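# Thread a bead onto the cord away from its tips

## Task

Get one bead, any of them, onto the cord so that it sits well away from the cord's plastic tips at both ends.

## Robot and tools

Robot: two six-joint arms with parallel grippers, left_arm and right_arm, facing each other across a table. Per the calibration, left_arm's base is at (-0.006, +0.377, 0) m and right_arm's at (+0.042, -0.321, 0) m, each turned only slightly about z.

Scene frame: origin at table-top height, midway between the nominal bases. +x runs out over the table, +z is up, and left_arm is on the +y side. 'Left' and 'right' name arms, not sides of an image. Results give each gripper's end_effector_position in metres and end_effector_quat_wxyz in this frame. That point sits between the finger pads, about 1 cm short of the fingertips, and the reading can drift at long reach. The fingers point along the gripper's +z and open along its y.

Row layout, shared by execute_actions and move: one flat list of 14 numbers covering both arms, even if only one moves. The first 7 belong to left_arm, the next 7 to right_arm. Within an arm the order is shoulder, elbow, waist, wrist pitch, wrist yaw, wrist roll, then gripper opening. This is not base-to-tip order. The six joint numbers are absolute target angles in radians, on the same scale as the Joint positions line; they are not offsets. Stated ranges: shoulder 0.000 to 3.142, elbow 0.000 to 3.142, waist -2.618 to 3.054, wrist pitch -1.571 to 1.571, wrist yaw -1.571 to 1.571, wrist roll -2.094 to 2.094. A real end stop may sit up to 0.059 rad either side of these. A call is refused if a target goes more than 0.059 rad beyond an end and also lies farther out than the joint now is. A target past the real end is clipped, and the result may say 'joint sent to its limit'. Opening runs from -1 (shut) to +1 (fully open, 0.094 m between pads). Opening is a command, not a hold: to leave a gripper alone, repeat its current command, because 0 means half-closed.

execute_actions(actions, cameras): actions is a list of actions. Each action is a table of up to 15 rows, and each row lasts one 1/30 s step. A short table repeats its last row for the rest of the 15 steps, so one action is 0.5 s. Per step, each joint's target is clamped to a lead over its measured angle: waist 0.202, shoulder 0.258, elbow 0.238, wrist pitch 0.573, wrist yaw and roll 0.522 rad. Targets that would shift the gripper more than 100 mm are also scaled back. A far goal therefore needs several actions, and an unfinished one must be sent again. An empty list just returns state and images. cameras picks the images: omitted, null or ["all"] gives all six, [] gives none, and an unknown name voids the call.

move(target, speed, blend, opening_speed, blocking, cameras): drives all joints of both arms together along smooth paths to absolute joint targets. target is one 14-number row, or a list of up to 15 rows that differ only in joint angles, all within 10 s. speed is the top rate in rad/s of whichever joint has farthest to go: 0.01 to 2, default 0.5, one value or one per target. blend, in rad, rounds the corners of a list (default 0). opening_speed, 0.2 or more per second on the -1..1 scale, ramps the fingers; without it they are commanded at the start. With blocking=false the result comes after about 0.5 s while the move runs. A new move then replaces it, and execute_actions is refused until wait or stop. The gripper follows curves, does not avoid obstacles or the other arm, and faster motion means harder impacts. The result's 'move:' line reports done, off_target (at rest, a joint more than 0.035 rad off), moving, held or fault, plus limits=held and the worst joint error for each arm. done does not mean nothing is touched.

wait(seconds 0 to 10): lets time run while the arms hold their last command; it returns early if a move ends. stop(): brakes a running move, which needs some braking room. zoom_image(camera, region [x0,y0,x1,y1] in pixels, at most 504x504): a finer view of that camera's latest image. Cameras: cam_head_left, cam_head_right, cam_high, cam_low, cam_left_wrist, cam_right_wrist, all 896x504. read_manual only returns licence text.

Result lines: Joint positions and Joint velocities give one block per arm in row order, plus the pad gap in m. Joint targets are the angles being chased now; resend them to hold still. Tool commands are the current openings. grip_measured is the finger opening on the command scale. Empty, it reads up to about 1.6 mm too wide; on a firm part it reads up to about 3 mm narrower, more on small or round parts. Commanding about 0.11 below the first-contact reading gives a full squeeze of roughly 50-62 N per pad. To release, command well above grip_measured. grip_effort_nm is motor effort (negative closes) and is not a reliable contact sign. Joint torques include gravity and offsets; the first three joints wrap at ±28 N m. 'joint command not followed' means a clearance check altered targets; it does not keep the two grippers apart.

Cautions: nothing may fall off the table or be left off it. Avoid drops, slams, hard pushes, releasing moving objects and arm-to-arm collisions, which can fail the task. Loose objects can get nudged now and then. Stretched or loaded arms heat up: MOTOR HOT appears at 75 °C, and at 90 °C the arm folds and goes idle. Simulation time keeps running while you think, and faster, smoother, low-effort motion is better. Call finished_scene(scene) only once the bead stays threaded without the robot's help.

Each tool is called after ">>>" as a command line: name --argument value for each argument, lists and objects as JSON in quotes; but a table of rows of numbers goes row by row, as --pt "numbers of a row", without its own name.

## Session

>>> execute_actions --actions '[]'

Scene clock: 0.00 s.
left_arm: end_effector_position=(+0.2088, +0.2717, +0.1345) grip_measured=+1.000 grip_effort_nm=n/a end_effector_quat_wxyz=(-0.026, +0.448, +0.892, +0.045) | right_arm: end_effector_position=(+0.5449, -0.3345, +0.3893) grip_measured=+1.000 grip_effort_nm=n/a end_effector_quat_wxyz=(+0.596, +0.088, +0.791, -0.108)
Joint names: [shoulder, elbow, waist, wrist pitch, wrist yaw, wrist roll]
Joint positions: left_arm=[1.5 1.259 -0.582 -1.387 -0.087 0.403 0.094] | right_arm=[1.618 1.679 0.076 -0.353 0.378 0.041 0.094]
Joint velocities: left_arm=[-0.012 -0.002 0.017 0.037 0.007 -0.007 0] | right_arm=[-0.022 -0.007 -0.002 -0.066 0.051 0.022 0]
Joint torques (N m): no reading
Heat: left arm: 30 °C; right arm: 27 °C.
Joint targets: left_arm=[1.489 1.270 -0.582 -1.384 -0.084 0.403] | right_arm=[1.605 1.692 0.076 -0.346 0.381 0.041]
Tool commands: left_gripper/opening=+1.0 right_gripper/opening=+1.0

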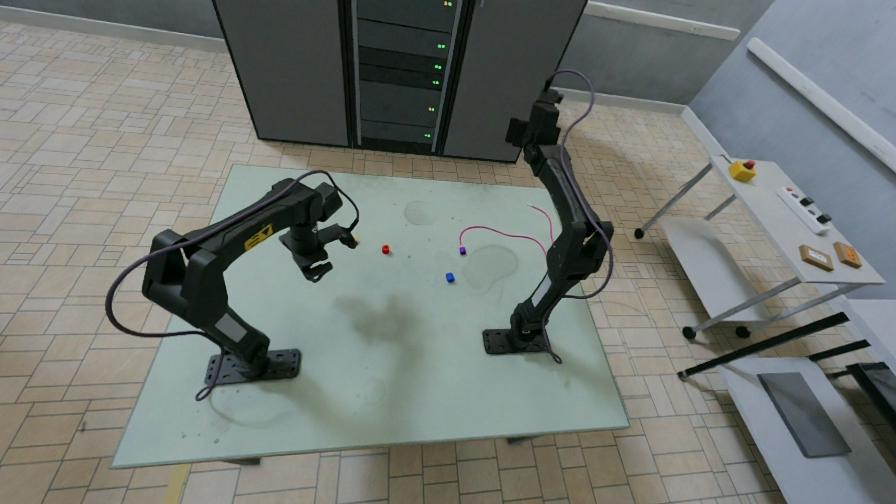

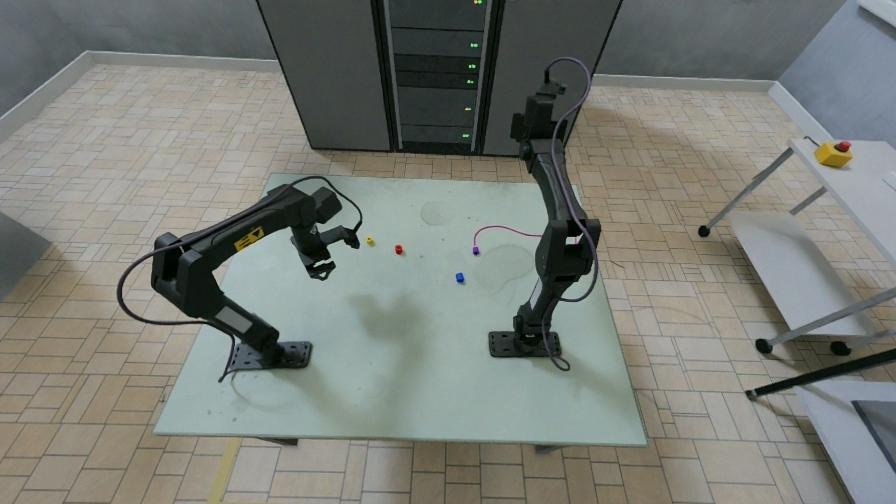

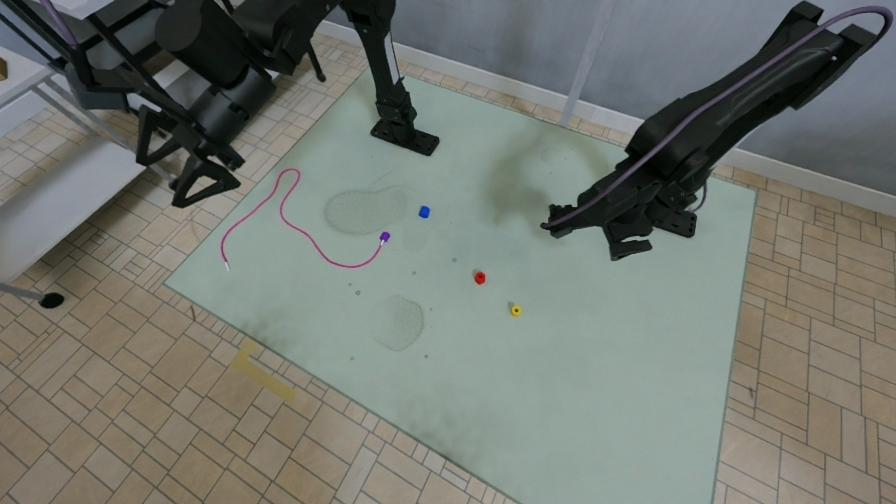

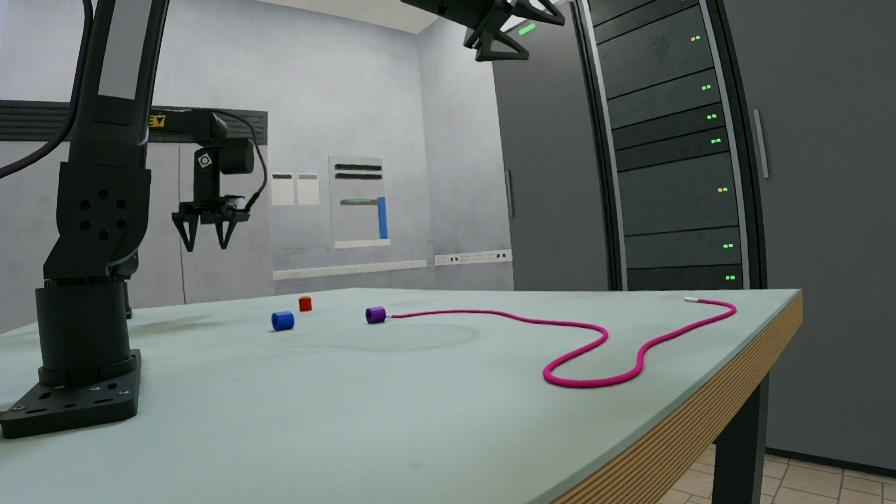

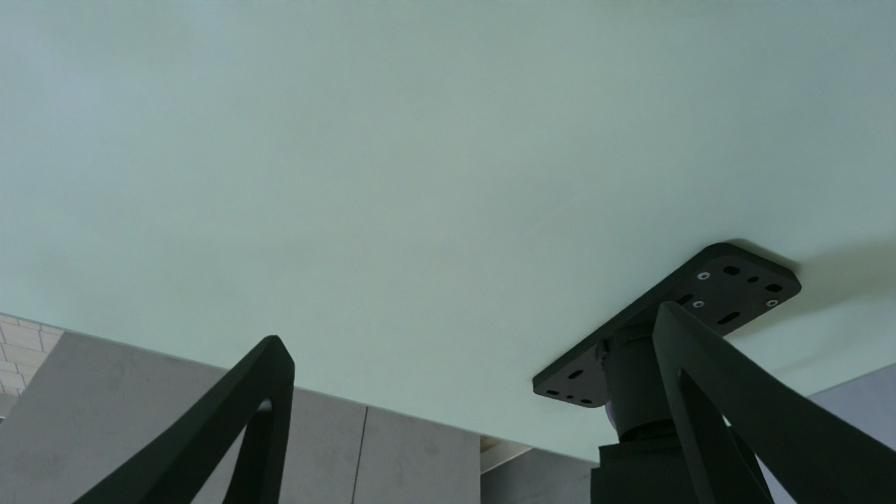

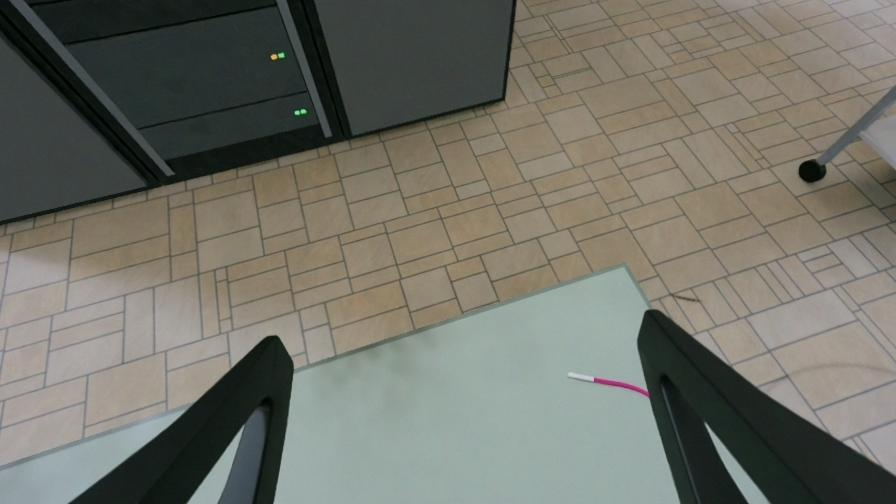

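>>> zoom_image --camera "cam_high" --region '[200, 150, 560, 350]'

>>> zoom_image --camera "cam_low" --region '[250, 270, 450, 370]'

>>> zoom_image --camera "cam_high" --region '[360, 190, 540, 330]'

Scaled by 1.400 from the camera's 896x504 image, which has a finer 1280x720 frame.

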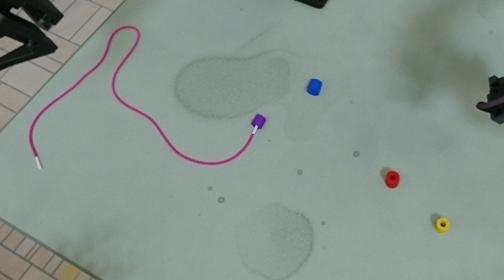

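Scaled by 2.520 from the camera's 896x504 image, which has a finer 1280x720 frame.

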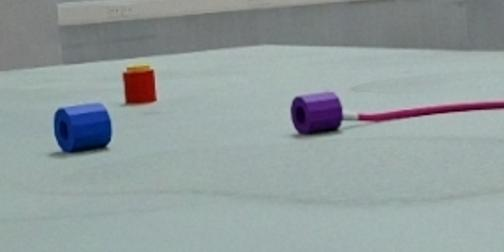

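Scaled by 2.800 from the camera's 896x504 image, which has a finer 1280x720 frame.

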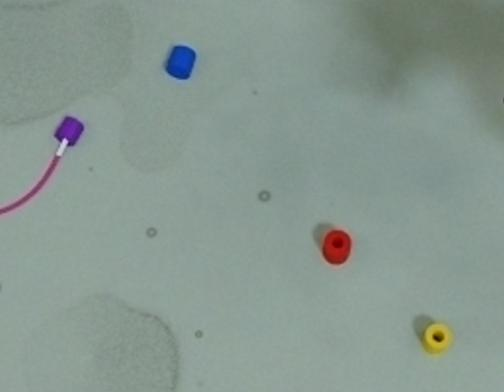

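>>> move --target '[1.489,1.270,-0.582,-1.384,-0.084,0.403,1, 2.227,2.148,0.349,-1.492,0,0,1]' --speed 0.7

>>> zoom_image --camera "cam_right_wrist" --region '[300, 50, 660, 350]'

Scene clock: 68.33 s.
left_arm: end_effector_position=(+0.2088, +0.2717, +0.1345) grip_measured=+1.000 grip_effort_nm=0.012 end_effector_quat_wxyz=(-0.026, +0.448, +0.892, +0.045) | right_arm: end_effector_position=(+0.4370, -0.1662, +0.1158) grip_measured=+1.000 grip_effort_nm=-0.027 end_effector_quat_wxyz=(-0.005, -0.184, +0.983, -0.005)
Joint names: [shoulder, elbow, waist, wrist pitch, wrist yaw, wrist roll]
Joint positions: left_arm=[1.5 1.259 -0.582 -1.387 -0.087 0.403 0.094] | right_arm=[2.213 2.109 0.348 -1.478 0.008 0.005 0.094]
Joint velocities: left_arm=[-0.007 -0.017 -0.002 0.037 -0.051 -0.037 0] | right_arm=[0.017 -0.017 -0.002 0.022 -0.037 0.066 0]
Joint torques (N m): left_arm=[-5.83 6 -0.02 0.28 -0.03 -0.01] | right_arm=[-10.61 9.02 0.09 -0.16 -0.07 -0.03]
Heat: left arm: 28 °C; right arm: 34 °C.
Joint targets: left_arm=[1.489 1.270 -0.582 -1.384 -0.084 0.403] | right_arm=[2.227 2.148 0.349 -1.492 0.000 0.000]
move: off_target (right_arm); right_arm: the elbow is farthest, 0.039 rad from its target
camera_calibration:
cam_right_wrist: T_world_to_cam=[[0.266582, -0.963766, 0.00947996, -0.275866], [-0.704546, -0.18815, 0.684262, 0.222527], [-0.657684, -0.189091, -0.729175, 0.456368], [0, 0, 0, 1]] pos_world=[0.530468, -0.137706, 0.18312]

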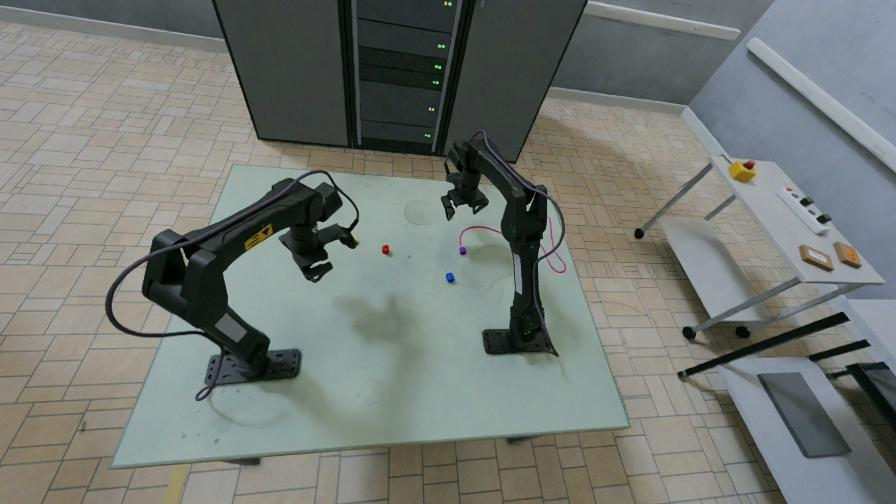

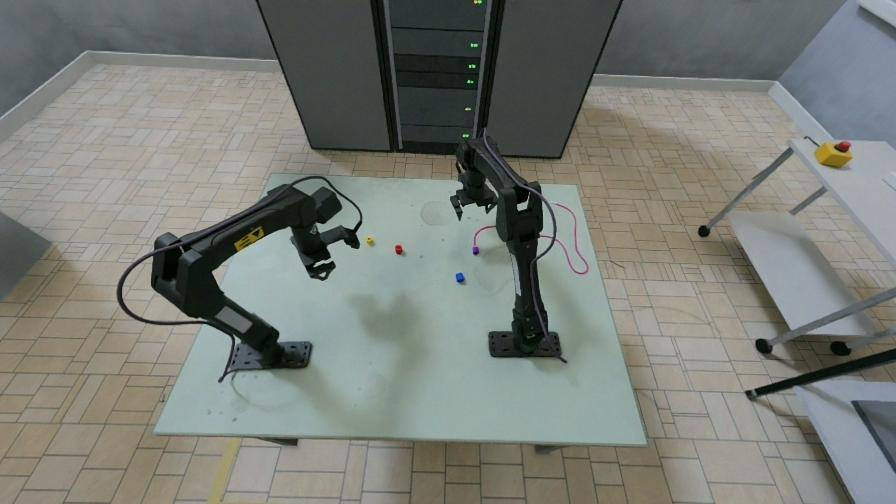

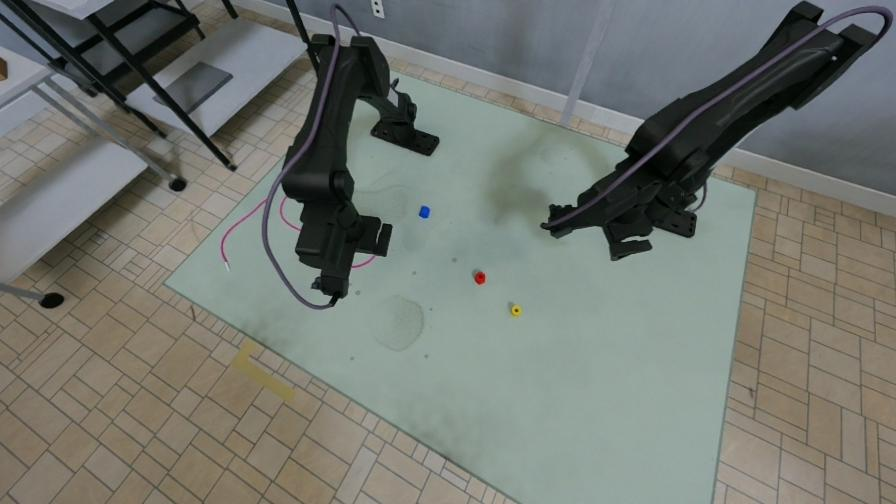

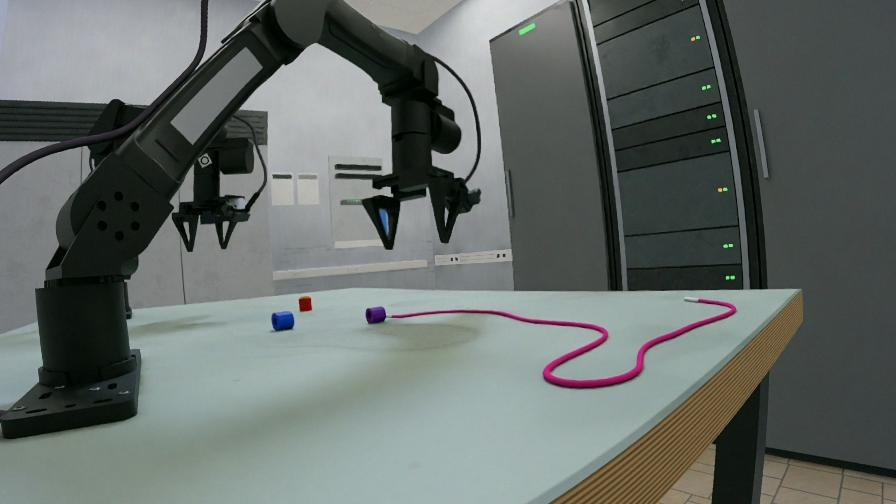

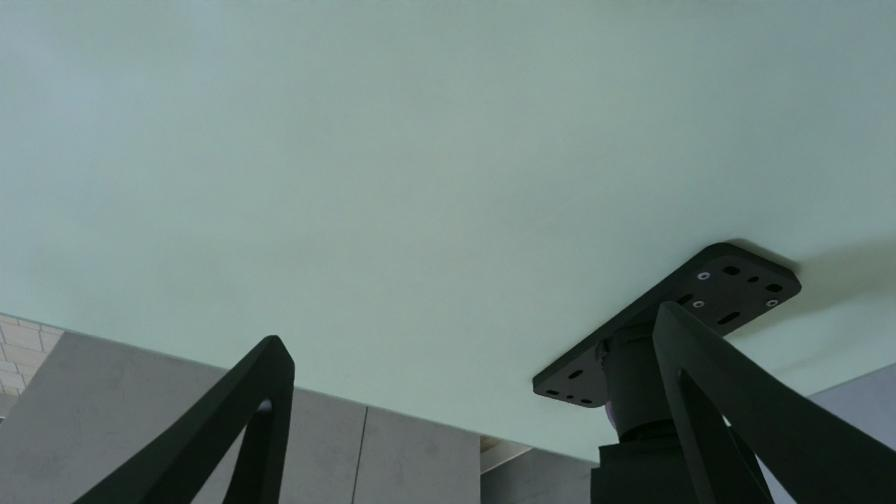

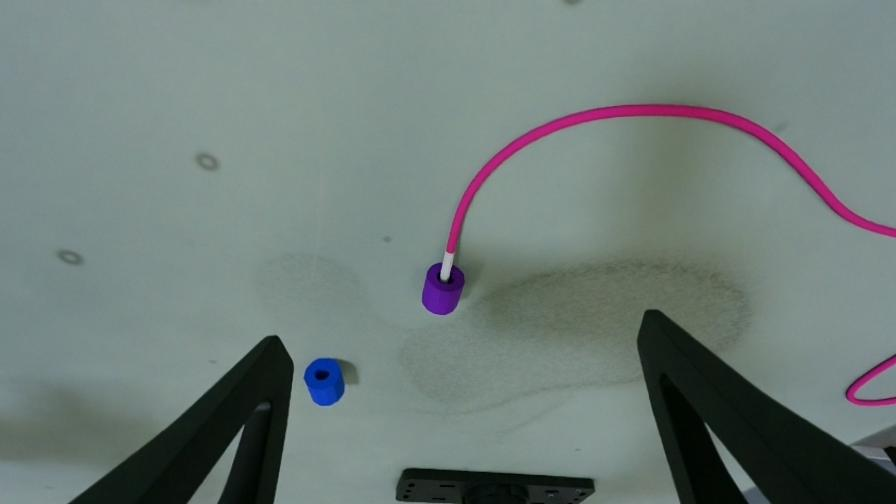

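Scaled by 1.400 from the camera's 896x504 image, which has a finer 1280x720 frame.

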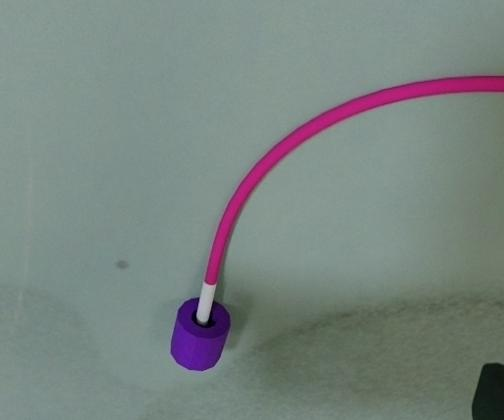

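>>> zoom_image --camera "cam_right_wrist" --region '[400, 235, 490, 325]'

>>> zoom_image --camera "cam_low" --region '[350, 290, 450, 340]'

Scaled by 5.600 from the camera's 896x504 image, which has a finer 1280x720 frame.

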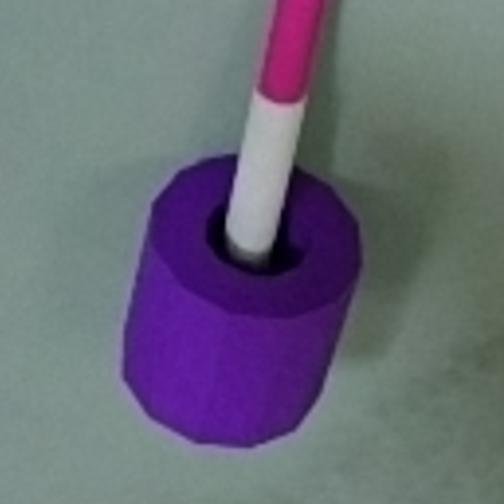

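Scaled by 5.040 from the camera's 896x504 image, which has a finer 1280x720 frame.

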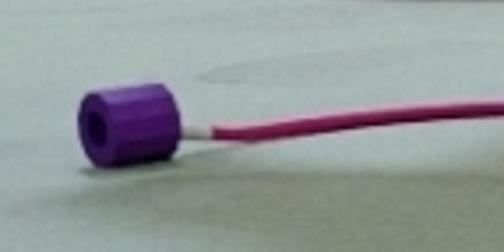

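>>> move --target '[1.489,1.270,-0.582,-1.384,-0.084,0.403,1, 1.84,1.40,0.393,-1.115,0,0.29,1]' --cameras '["cam_low","cam_right_wrist","cam_high","cam_head_right"]'

>>> zoom_image --camera "cam_right_wrist" --region '[250, 200, 670, 500]'

Scene clock: 120.40 s.
left_arm: end_effector_position=(+0.2088, +0.2717, +0.1345) grip_measured=+1.000 grip_effort_nm=0.002 end_effector_quat_wxyz=(-0.026, +0.448, +0.892, +0.045) | right_arm: end_effector_position=(+0.3520, -0.1857, +0.0656) grip_measured=+1.000 grip_effort_nm=-0.022 end_effector_quat_wxyz=(-0.014, -0.064, +0.998, -0.008)
Joint names: [shoulder, elbow, waist, wrist pitch, wrist yaw, wrist roll]
Joint positions: left_arm=[1.5 1.259 -0.582 -1.387 -0.087 0.403 0.094] | right_arm=[1.882 1.418 0.385 -1.138 0.006 0.284 0.094]
Joint velocities: left_arm=[-0.017 0.007 -0.012 0.051 0.037 0.066 0] | right_arm=[0.012 0.012 0.017 0.022 0.037 0.007 0]
Joint torques (N m): left_arm=[-5.83 6 -0.05 0.29 -0.03 -0.01] | right_arm=[-12.15 4.51 0.75 0.17 -0.06 0.04]
Heat: left arm: 27 °C; right arm: 33 °C.
Joint targets: left_arm=[1.489 1.270 -0.582 -1.384 -0.084 0.403] | right_arm=[1.840 1.400 0.393 -1.115 0.000 0.290]
move: off_target (right_arm); right_arm: the shoulder is farthest, 0.042 rad from its target
camera_calibration:
cam_right_wrist: T_world_to_cam=[[0.0274467, -0.999479, 0.0169653, -0.194476], [-0.718208, -0.00791236, 0.695784, 0.230864], [-0.695287, -0.0312815, -0.718051, 0.401896], [0, 0, 0, 1]] pos_world=[0.450579, -0.179976, 0.13125]
Images, in order (width x height): cam_head_right 896x504, cam_high 896x504, cam_low 896x504, cam_right_wrist 896x504.

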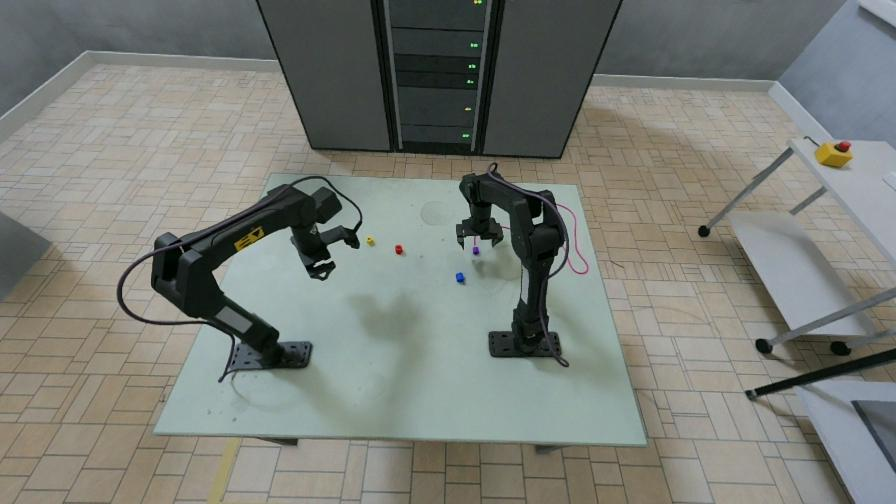

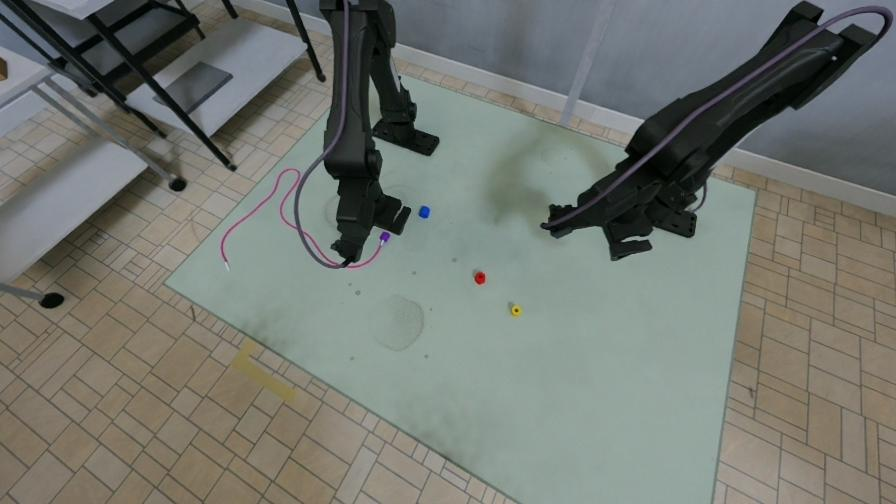

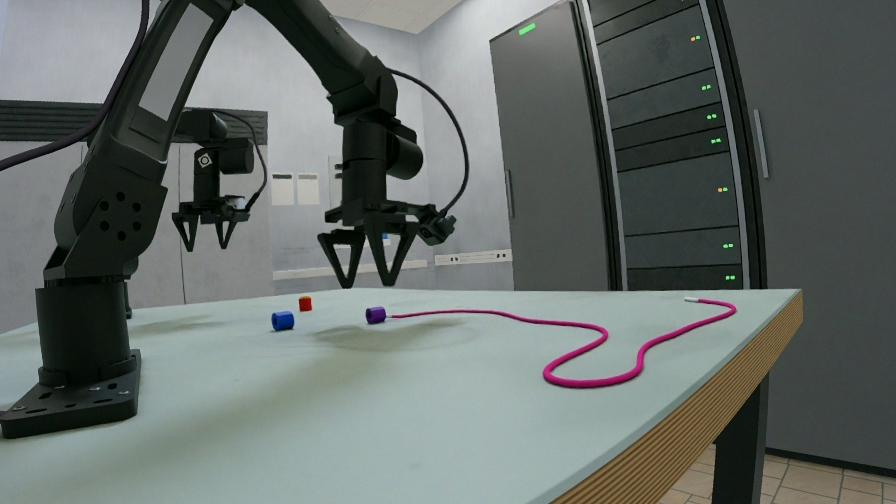

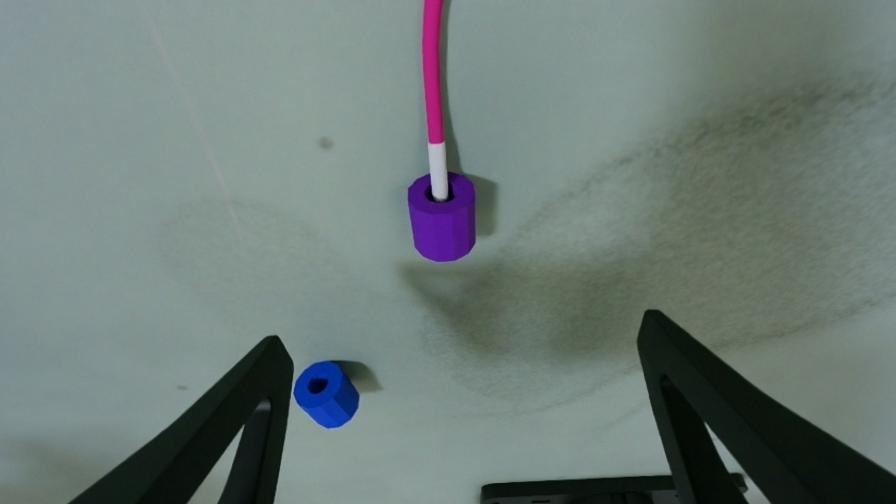

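Scaled by 1.200 from the camera's 896x504 image, which has a finer 1280x720 frame.

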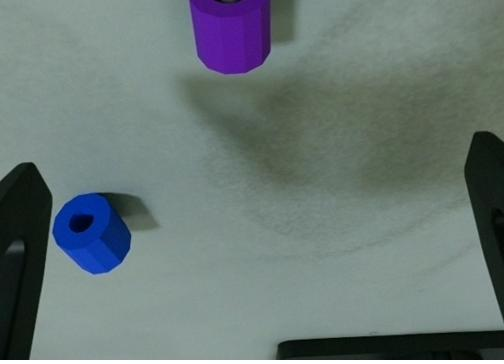

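>>> move --target '[1.489,1.270,-0.582,-1.384,-0.084,0.403,1, 1.908,1.275,0.417,-0.95,0,0.31,0.28]' --cameras '["cam_low","cam_right_wrist"]' --opening_speed 2

>>> zoom_image --camera "cam_low" --region '[320, 240, 460, 340]'

Scene clock: 151.10 s.
left_arm: end_effector_position=(+0.2088, +0.2717, +0.1345) grip_measured=+1.000 grip_effort_nm=-0.007 end_effector_quat_wxyz=(-0.026, +0.448, +0.892, +0.045) | right_arm: end_effector_position=(+0.3475, -0.1778, +0.0306) grip_measured=+0.283 grip_effort_nm=-0.183 end_effector_quat_wxyz=(-0.002, -0.067, +0.998, -0.003)
Joint names: [shoulder, elbow, waist, wrist pitch, wrist yaw, wrist roll]
Joint positions: left_arm=[1.5 1.259 -0.582 -1.387 -0.087 0.403 0.094] | right_arm=[1.895 1.291 0.411 -0.973 0.004 0.304 0.06]
Joint velocities: left_arm=[-0.007 -0.012 -0.007 0.022 -0.007 -0.007 0] | right_arm=[0.007 -0.002 0.002 0.007 -0.051 0.022 0]
Joint torques (N m): left_arm=[-5.82 5.98 -0.05 0.28 -0.03 -0.01] | right_arm=[-7.73 4.49 0.57 0.24 -0.05 0.05]
Heat: left arm: 27 °C; right arm: 35 °C.
Joint targets: left_arm=[1.489 1.270 -0.582 -1.384 -0.084 0.403] | right_arm=[1.908 1.275 0.417 -0.950 0.000 0.310]
move: done
camera_calibration:
cam_right_wrist: T_world_to_cam=[[0.0328805, -0.999439, 0.00633175, -0.187413], [-0.733398, -0.0198231, 0.679511, 0.255695], [-0.679004, -0.0269863, -0.733638, 0.369508], [0, 0, 0, 1]] pos_world=[0.444586, -0.172268, 0.0985239]
Images, in order (width x height): cam_low 896x504, cam_right_wrist 896x504.

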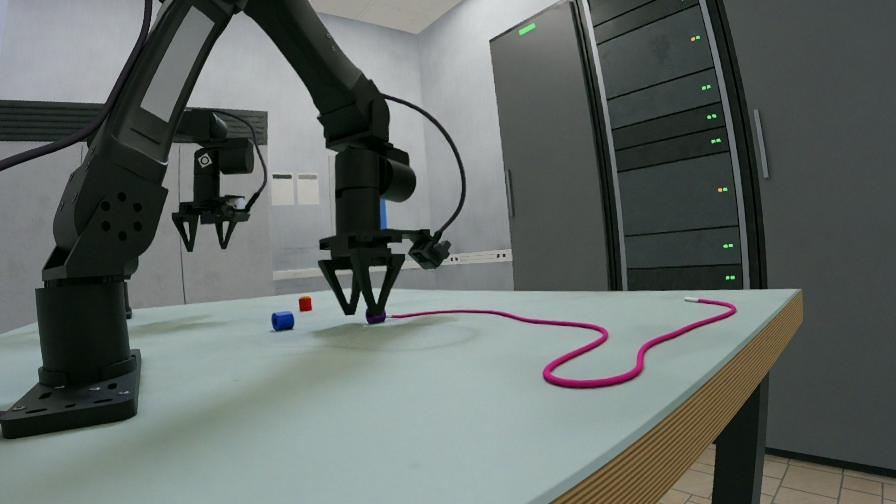

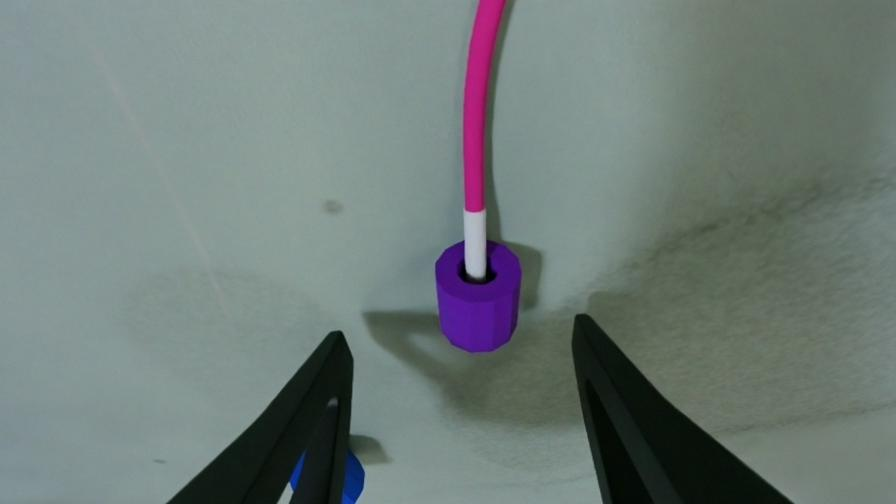

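Scaled by 3.600 from the camera's 896x504 image, which has a finer 1280x720 frame.

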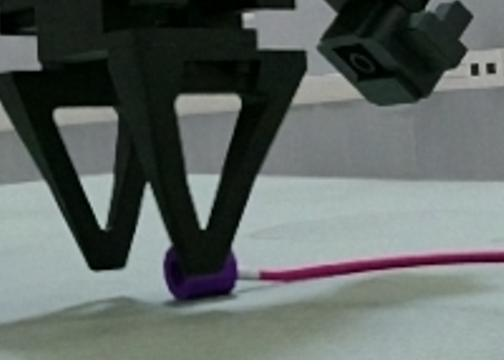

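>>> move --target '[1.489,1.270,-0.582,-1.384,-0.084,0.403,1, 1.908,1.20,0.394,-0.87,0,0.39,0.28]' --cameras '["cam_low","cam_right_wrist"]' --speed 0.25

>>> zoom_image --camera "cam_low" --region '[320, 240, 460, 340]'

Scene clock: 169.57 s.
left_arm: end_effector_position=(+0.2088, +0.2717, +0.1345) grip_measured=+1.000 grip_effort_nm=0.007 end_effector_quat_wxyz=(-0.026, +0.448, +0.892, +0.045) | right_arm: end_effector_position=(+0.3410, -0.1788, +0.0197) grip_measured=+0.283 grip_effort_nm=-0.173 end_effector_quat_wxyz=(-0.010, -0.025, +1.000, +0.008)
Joint names: [shoulder, elbow, waist, wrist pitch, wrist yaw, wrist roll]
Joint positions: left_arm=[1.5 1.259 -0.582 -1.387 -0.087 0.403 0.094] | right_arm=[1.893 1.241 0.402 -0.93 -0.023 0.378 0.06]
Joint velocities: left_arm=[-0.002 -0.002 -0.032 -0.081 0.081 0.051 0] | right_arm=[-0.012 0.007 0.002 0.066 -0.051 -0.051 0]
Joint torques (N m): left_arm=[-5.83 5.98 -0.03 0.28 -0.03 -0.02] | right_arm=[-7.35 2.58 -0.66 0.59 0.2 0.15]
Heat: left arm: 27 °C; right arm: 31 °C.
Joint targets: left_arm=[1.489 1.270 -0.582 -1.384 -0.084 0.403] | right_arm=[1.908 1.200 0.394 -0.870 0.000 0.390]
move: off_target (right_arm); right_arm: the wrist pitch is farthest, 0.060 rad from its target
camera_calibration:
cam_right_wrist: T_world_to_cam=[[-0.0501828, -0.998626, -0.0151004, -0.159185], [-0.722011, 0.0258276, 0.691399, 0.262319], [-0.690059, 0.045599, -0.722315, 0.373579], [0, 0, 0, 1]] pos_world=[0.4392, -0.182776, 0.086071]
Images, in order (width x height): cam_low 896x504, cam_right_wrist 896x504.

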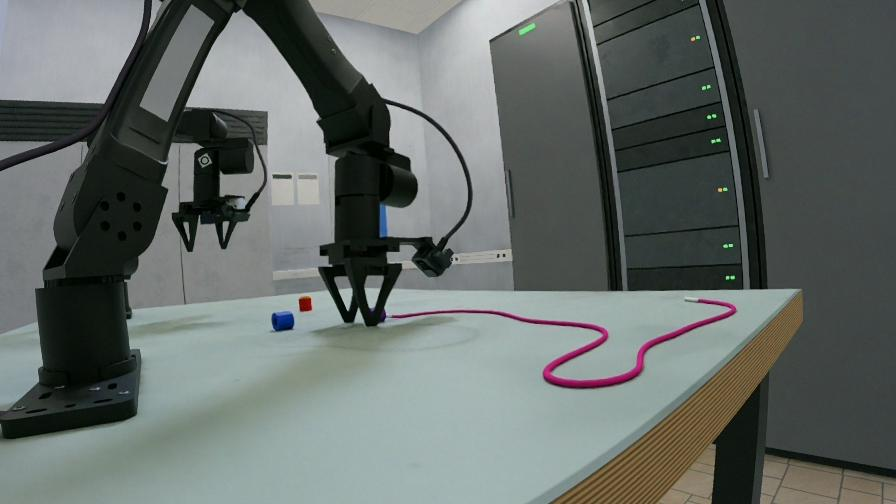

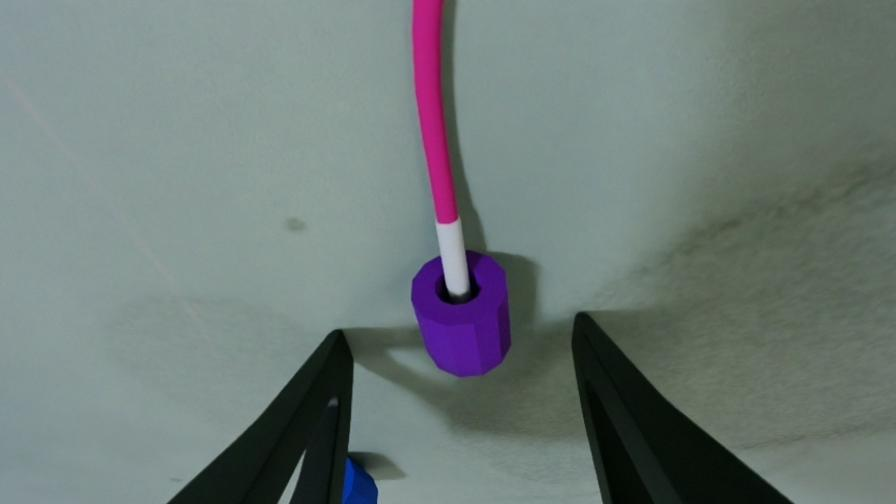

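Scaled by 3.600 from the camera's 896x504 image, which has a finer 1280x720 frame.

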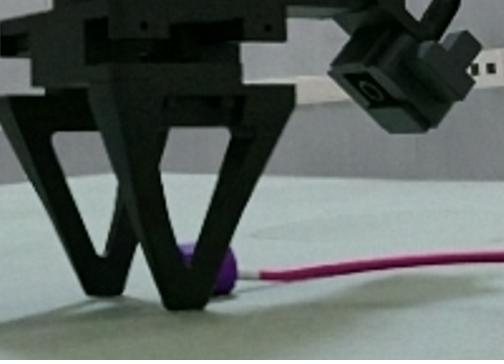

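>>> move --target '[1.489,1.270,-0.582,-1.384,-0.084,0.403,1, 1.907,1.26,0.418,-0.92,0,0.205,0.28]' --cameras '["cam_low","cam_right_wrist"]' --speed 0.25

>>> zoom_image --camera "cam_low" --region '[320, 240, 460, 340]'

Scene clock: 195.83 s.
left_arm: end_effector_position=(+0.2088, +0.2717, +0.1345) grip_measured=+1.000 grip_effort_nm=0.002 end_effector_quat_wxyz=(-0.026, +0.448, +0.892, +0.045) | right_arm: end_effector_position=(+0.3454, -0.1784, +0.0205) grip_measured=+0.283 grip_effort_nm=-0.168 end_effector_quat_wxyz=(+0.000, -0.109, +0.994, +0.005)
Joint names: [shoulder, elbow, waist, wrist pitch, wrist yaw, wrist roll]
Joint positions: left_arm=[1.5 1.259 -0.582 -1.387 -0.087 0.403 0.094] | right_arm=[1.893 1.245 0.405 -0.919 -0.009 0.213 0.06]
Joint velocities: left_arm=[-0.012 -0.007 0.007 0.007 0.037 -0.037 0] | right_arm=[0.007 -0.007 -0.002 0.007 0.007 -0.037 -0.001]
Joint torques (N m): left_arm=[-5.85 6 -0.03 0.29 -0.04 -0.01] | right_arm=[-7.47 6.72 1.21 0 0.08 -0.09]
Heat: left arm: 27 °C; right arm: 30 °C.
Joint targets: left_arm=[1.489 1.270 -0.582 -1.384 -0.084 0.403] | right_arm=[1.907 1.260 0.418 -0.920 0.000 0.205]
move: done
camera_calibration:
cam_right_wrist: T_world_to_cam=[[0.117671, -0.993003, -0.00997782, -0.215706], [-0.731207, -0.0934378, 0.675726, 0.24716], [-0.67193, -0.0722173, -0.737085, 0.35024], [0, 0, 0, 1]] pos_world=[0.441445, -0.165809, 0.0889921]
Images, in order (width x height): cam_low 896x504, cam_right_wrist 896x504.

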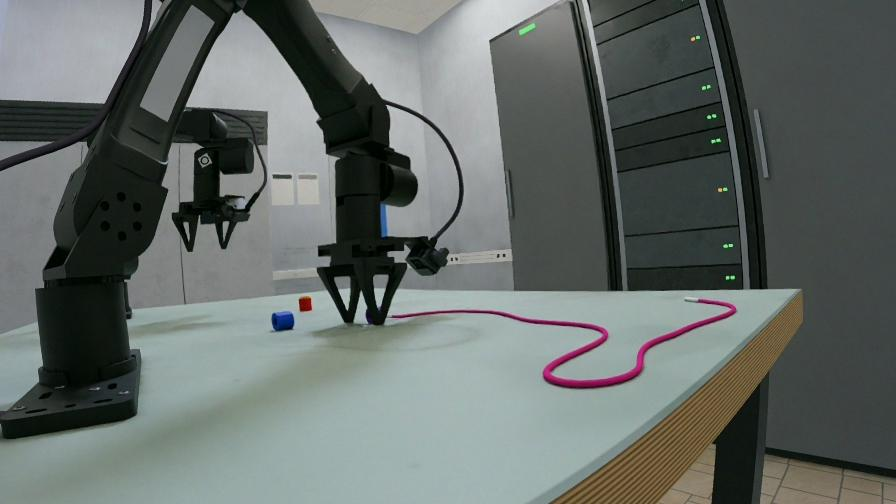

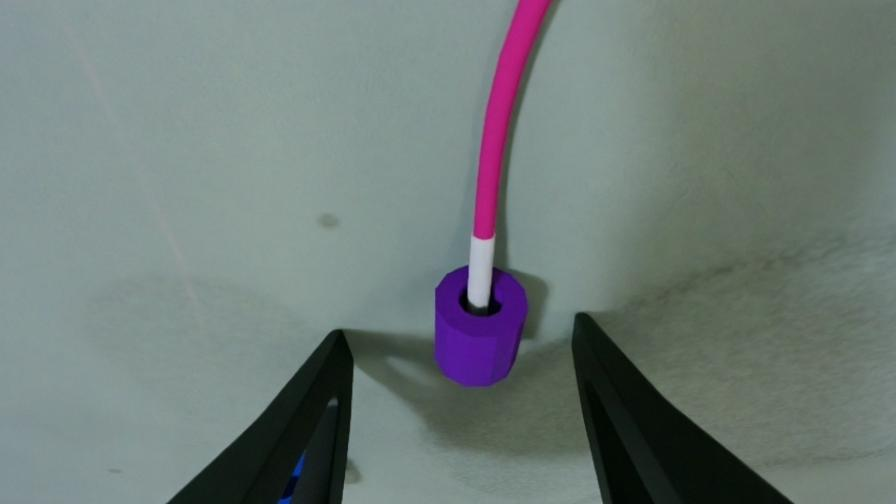

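Scaled by 3.600 from the camera's 896x504 image, which has a finer 1280x720 frame.

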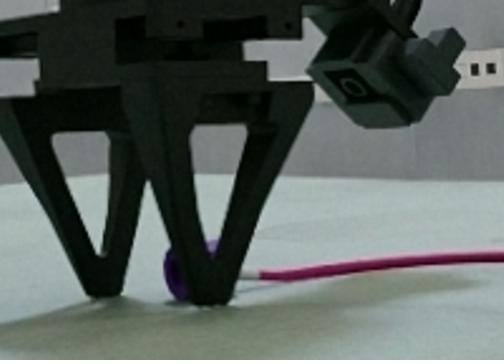

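>>> move --target '[1.489,1.270,-0.582,-1.384,-0.084,0.403,1, 1.87,1.222,0.392,-0.922,0,0.298,0.28]' --cameras '["cam_low","cam_right_wrist"]' --speed 0.25

>>> zoom_image --camera "cam_low" --region '[320, 240, 460, 340]'

Scene clock: 211.43 s.
left_arm: end_effector_position=(+0.2088, +0.2717, +0.1345) grip_measured=+1.000 grip_effort_nm=0.007 end_effector_quat_wxyz=(-0.026, +0.448, +0.892, +0.045) | right_arm: end_effector_position=(+0.3445, -0.1803, +0.0208) grip_measured=+0.283 grip_effort_nm=-0.168 end_effector_quat_wxyz=(-0.003, -0.069, +0.998, +0.004)
Joint names: [shoulder, elbow, waist, wrist pitch, wrist yaw, wrist roll]
Joint positions: left_arm=[1.5 1.259 -0.582 -1.387 -0.087 0.403 0.094] | right_arm=[1.892 1.245 0.401 -0.926 -0.009 0.29 0.06]
Joint velocities: left_arm=[0.002 -0.012 -0.007 0.051 -0.022 -0.022 0] | right_arm=[-0.007 -0.002 -0.027 0.022 -0.095 -0.051 0]
Joint torques (N m): left_arm=[-5.82 6.01 -0.05 0.29 -0.03 -0.01] | right_arm=[-10.36 3.93 -0.77 0.04 0.07 0.07]
Heat: left arm: 27 °C; right arm: 29 °C.
Joint targets: left_arm=[1.489 1.270 -0.582 -1.384 -0.084 0.403] | right_arm=[1.870 1.222 0.392 -0.922 0.000 0.298]
move: done
camera_calibration:
cam_right_wrist: T_world_to_cam=[[0.0377762, -0.999257, -0.00767843, -0.191071], [-0.732053, -0.0329035, 0.680453, 0.257243], [-0.6802, -0.0200839, -0.732752, 0.361809], [0, 0, 0, 1]] pos_world=[0.441636, -0.175199, 0.0886071]
Images, in order (width x height): cam_low 896x504, cam_right_wrist 896x504.

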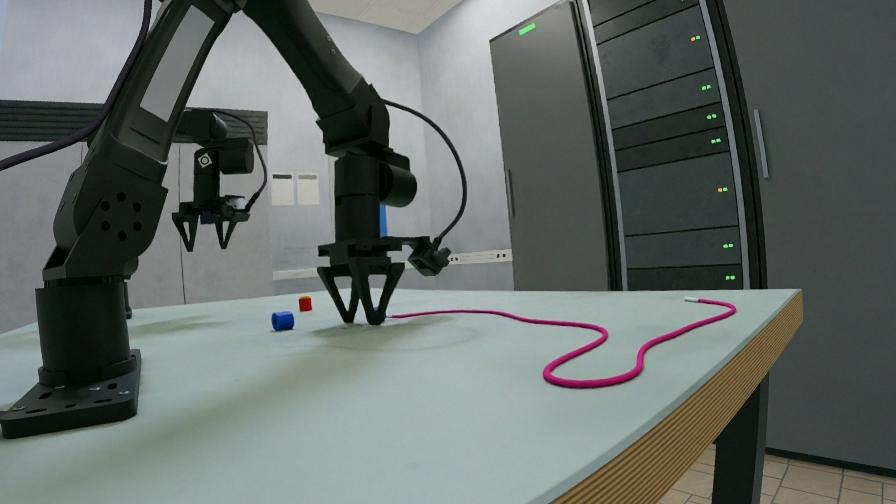

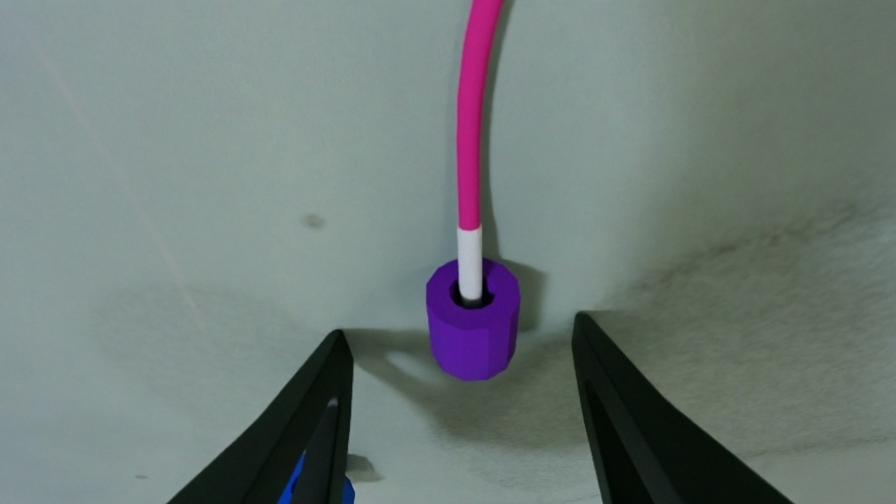

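Scaled by 3.600 from the camera's 896x504 image, which has a finer 1280x720 frame.

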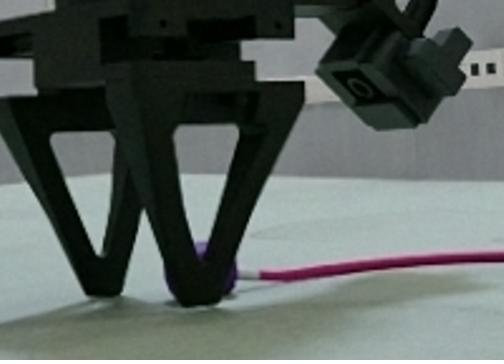

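>>> move --target '[1.489,1.270,-0.582,-1.384,-0.084,0.403,1, 1.87,1.222,0.392,-0.922,0,0.33,-0.62]' --cameras '["cam_low","cam_right_wrist"]' --speed 0.25 --opening_speed 0.5

>>> zoom_image --camera "cam_low" --region '[320, 240, 460, 340]'

Scene clock: 221.63 s.
left_arm: end_effector_position=(+0.2088, +0.2717, +0.1345) grip_measured=+1.000 grip_effort_nm=0.002 end_effector_quat_wxyz=(-0.026, +0.448, +0.892, +0.045) | right_arm: end_effector_position=(+0.3441, -0.1795, +0.0208) grip_measured=-0.617 grip_effort_nm=-0.188 end_effector_quat_wxyz=(-0.004, -0.052, +0.999, +0.006)
Joint names: [shoulder, elbow, waist, wrist pitch, wrist yaw, wrist roll]
Joint positions: left_arm=[1.5 1.259 -0.582 -1.387 -0.087 0.403 0.094] | right_arm=[1.892 1.245 0.401 -0.926 -0.014 0.325 0.018]
Joint velocities: left_arm=[-0.002 -0.012 0.007 -0.007 0.007 -0.066 0] | right_arm=[-0.017 -0.007 -0.032 0.095 -0.037 -0.022 0]
Joint torques (N m): left_arm=[-5.82 5.97 -0.03 0.29 -0.03 -0.01] | right_arm=[-10.28 3.95 -0.76 0.07 0.13 0.07]
Heat: left arm: 27 °C; right arm: 30 °C.
Joint targets: left_arm=[1.489 1.270 -0.582 -1.384 -0.084 0.403] | right_arm=[1.870 1.222 0.392 -0.922 0.000 0.330]
move: done
camera_calibration:
cam_right_wrist: T_world_to_cam=[[0.00265847, -0.999925, -0.0119895, -0.1782], [-0.731171, -0.0101228, 0.682119, 0.260744], [-0.682189, 0.006953, -0.731143, 0.367086], [0, 0, 0, 1]] pos_world=[0.441544, -0.178099, 0.0883974]
Images, in order (width x height): cam_low 896x504, cam_right_wrist 896x504.

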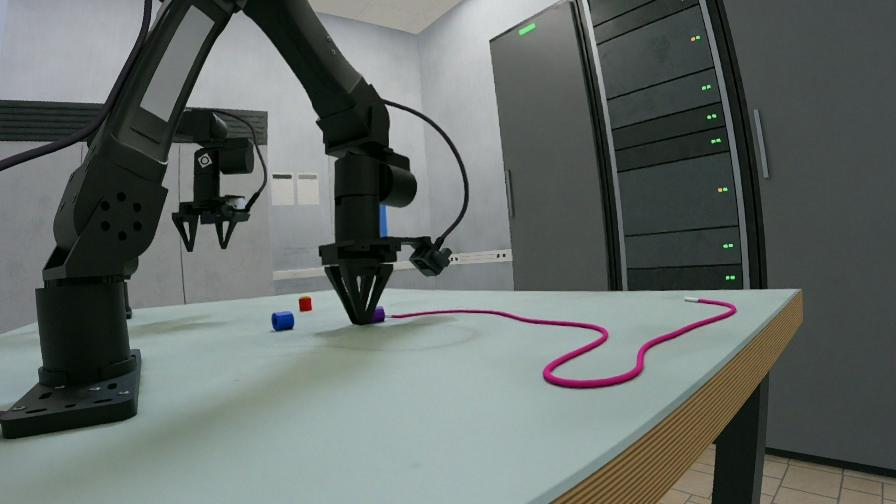

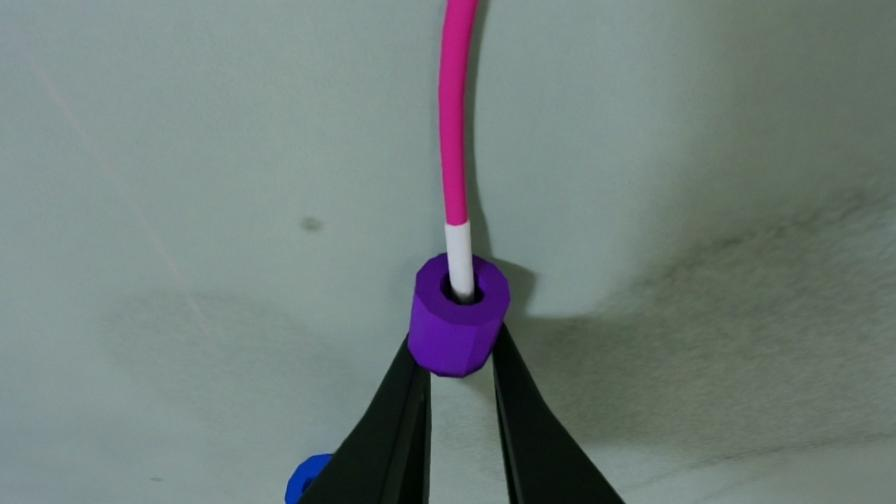

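Scaled by 3.600 from the camera's 896x504 image, which has a finer 1280x720 frame.

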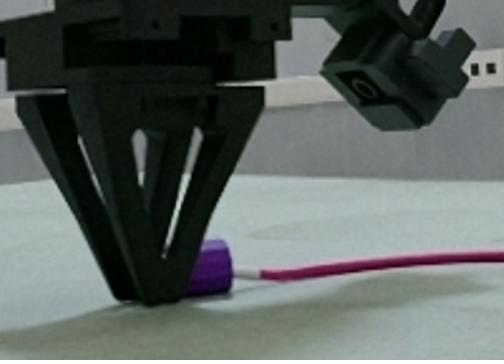

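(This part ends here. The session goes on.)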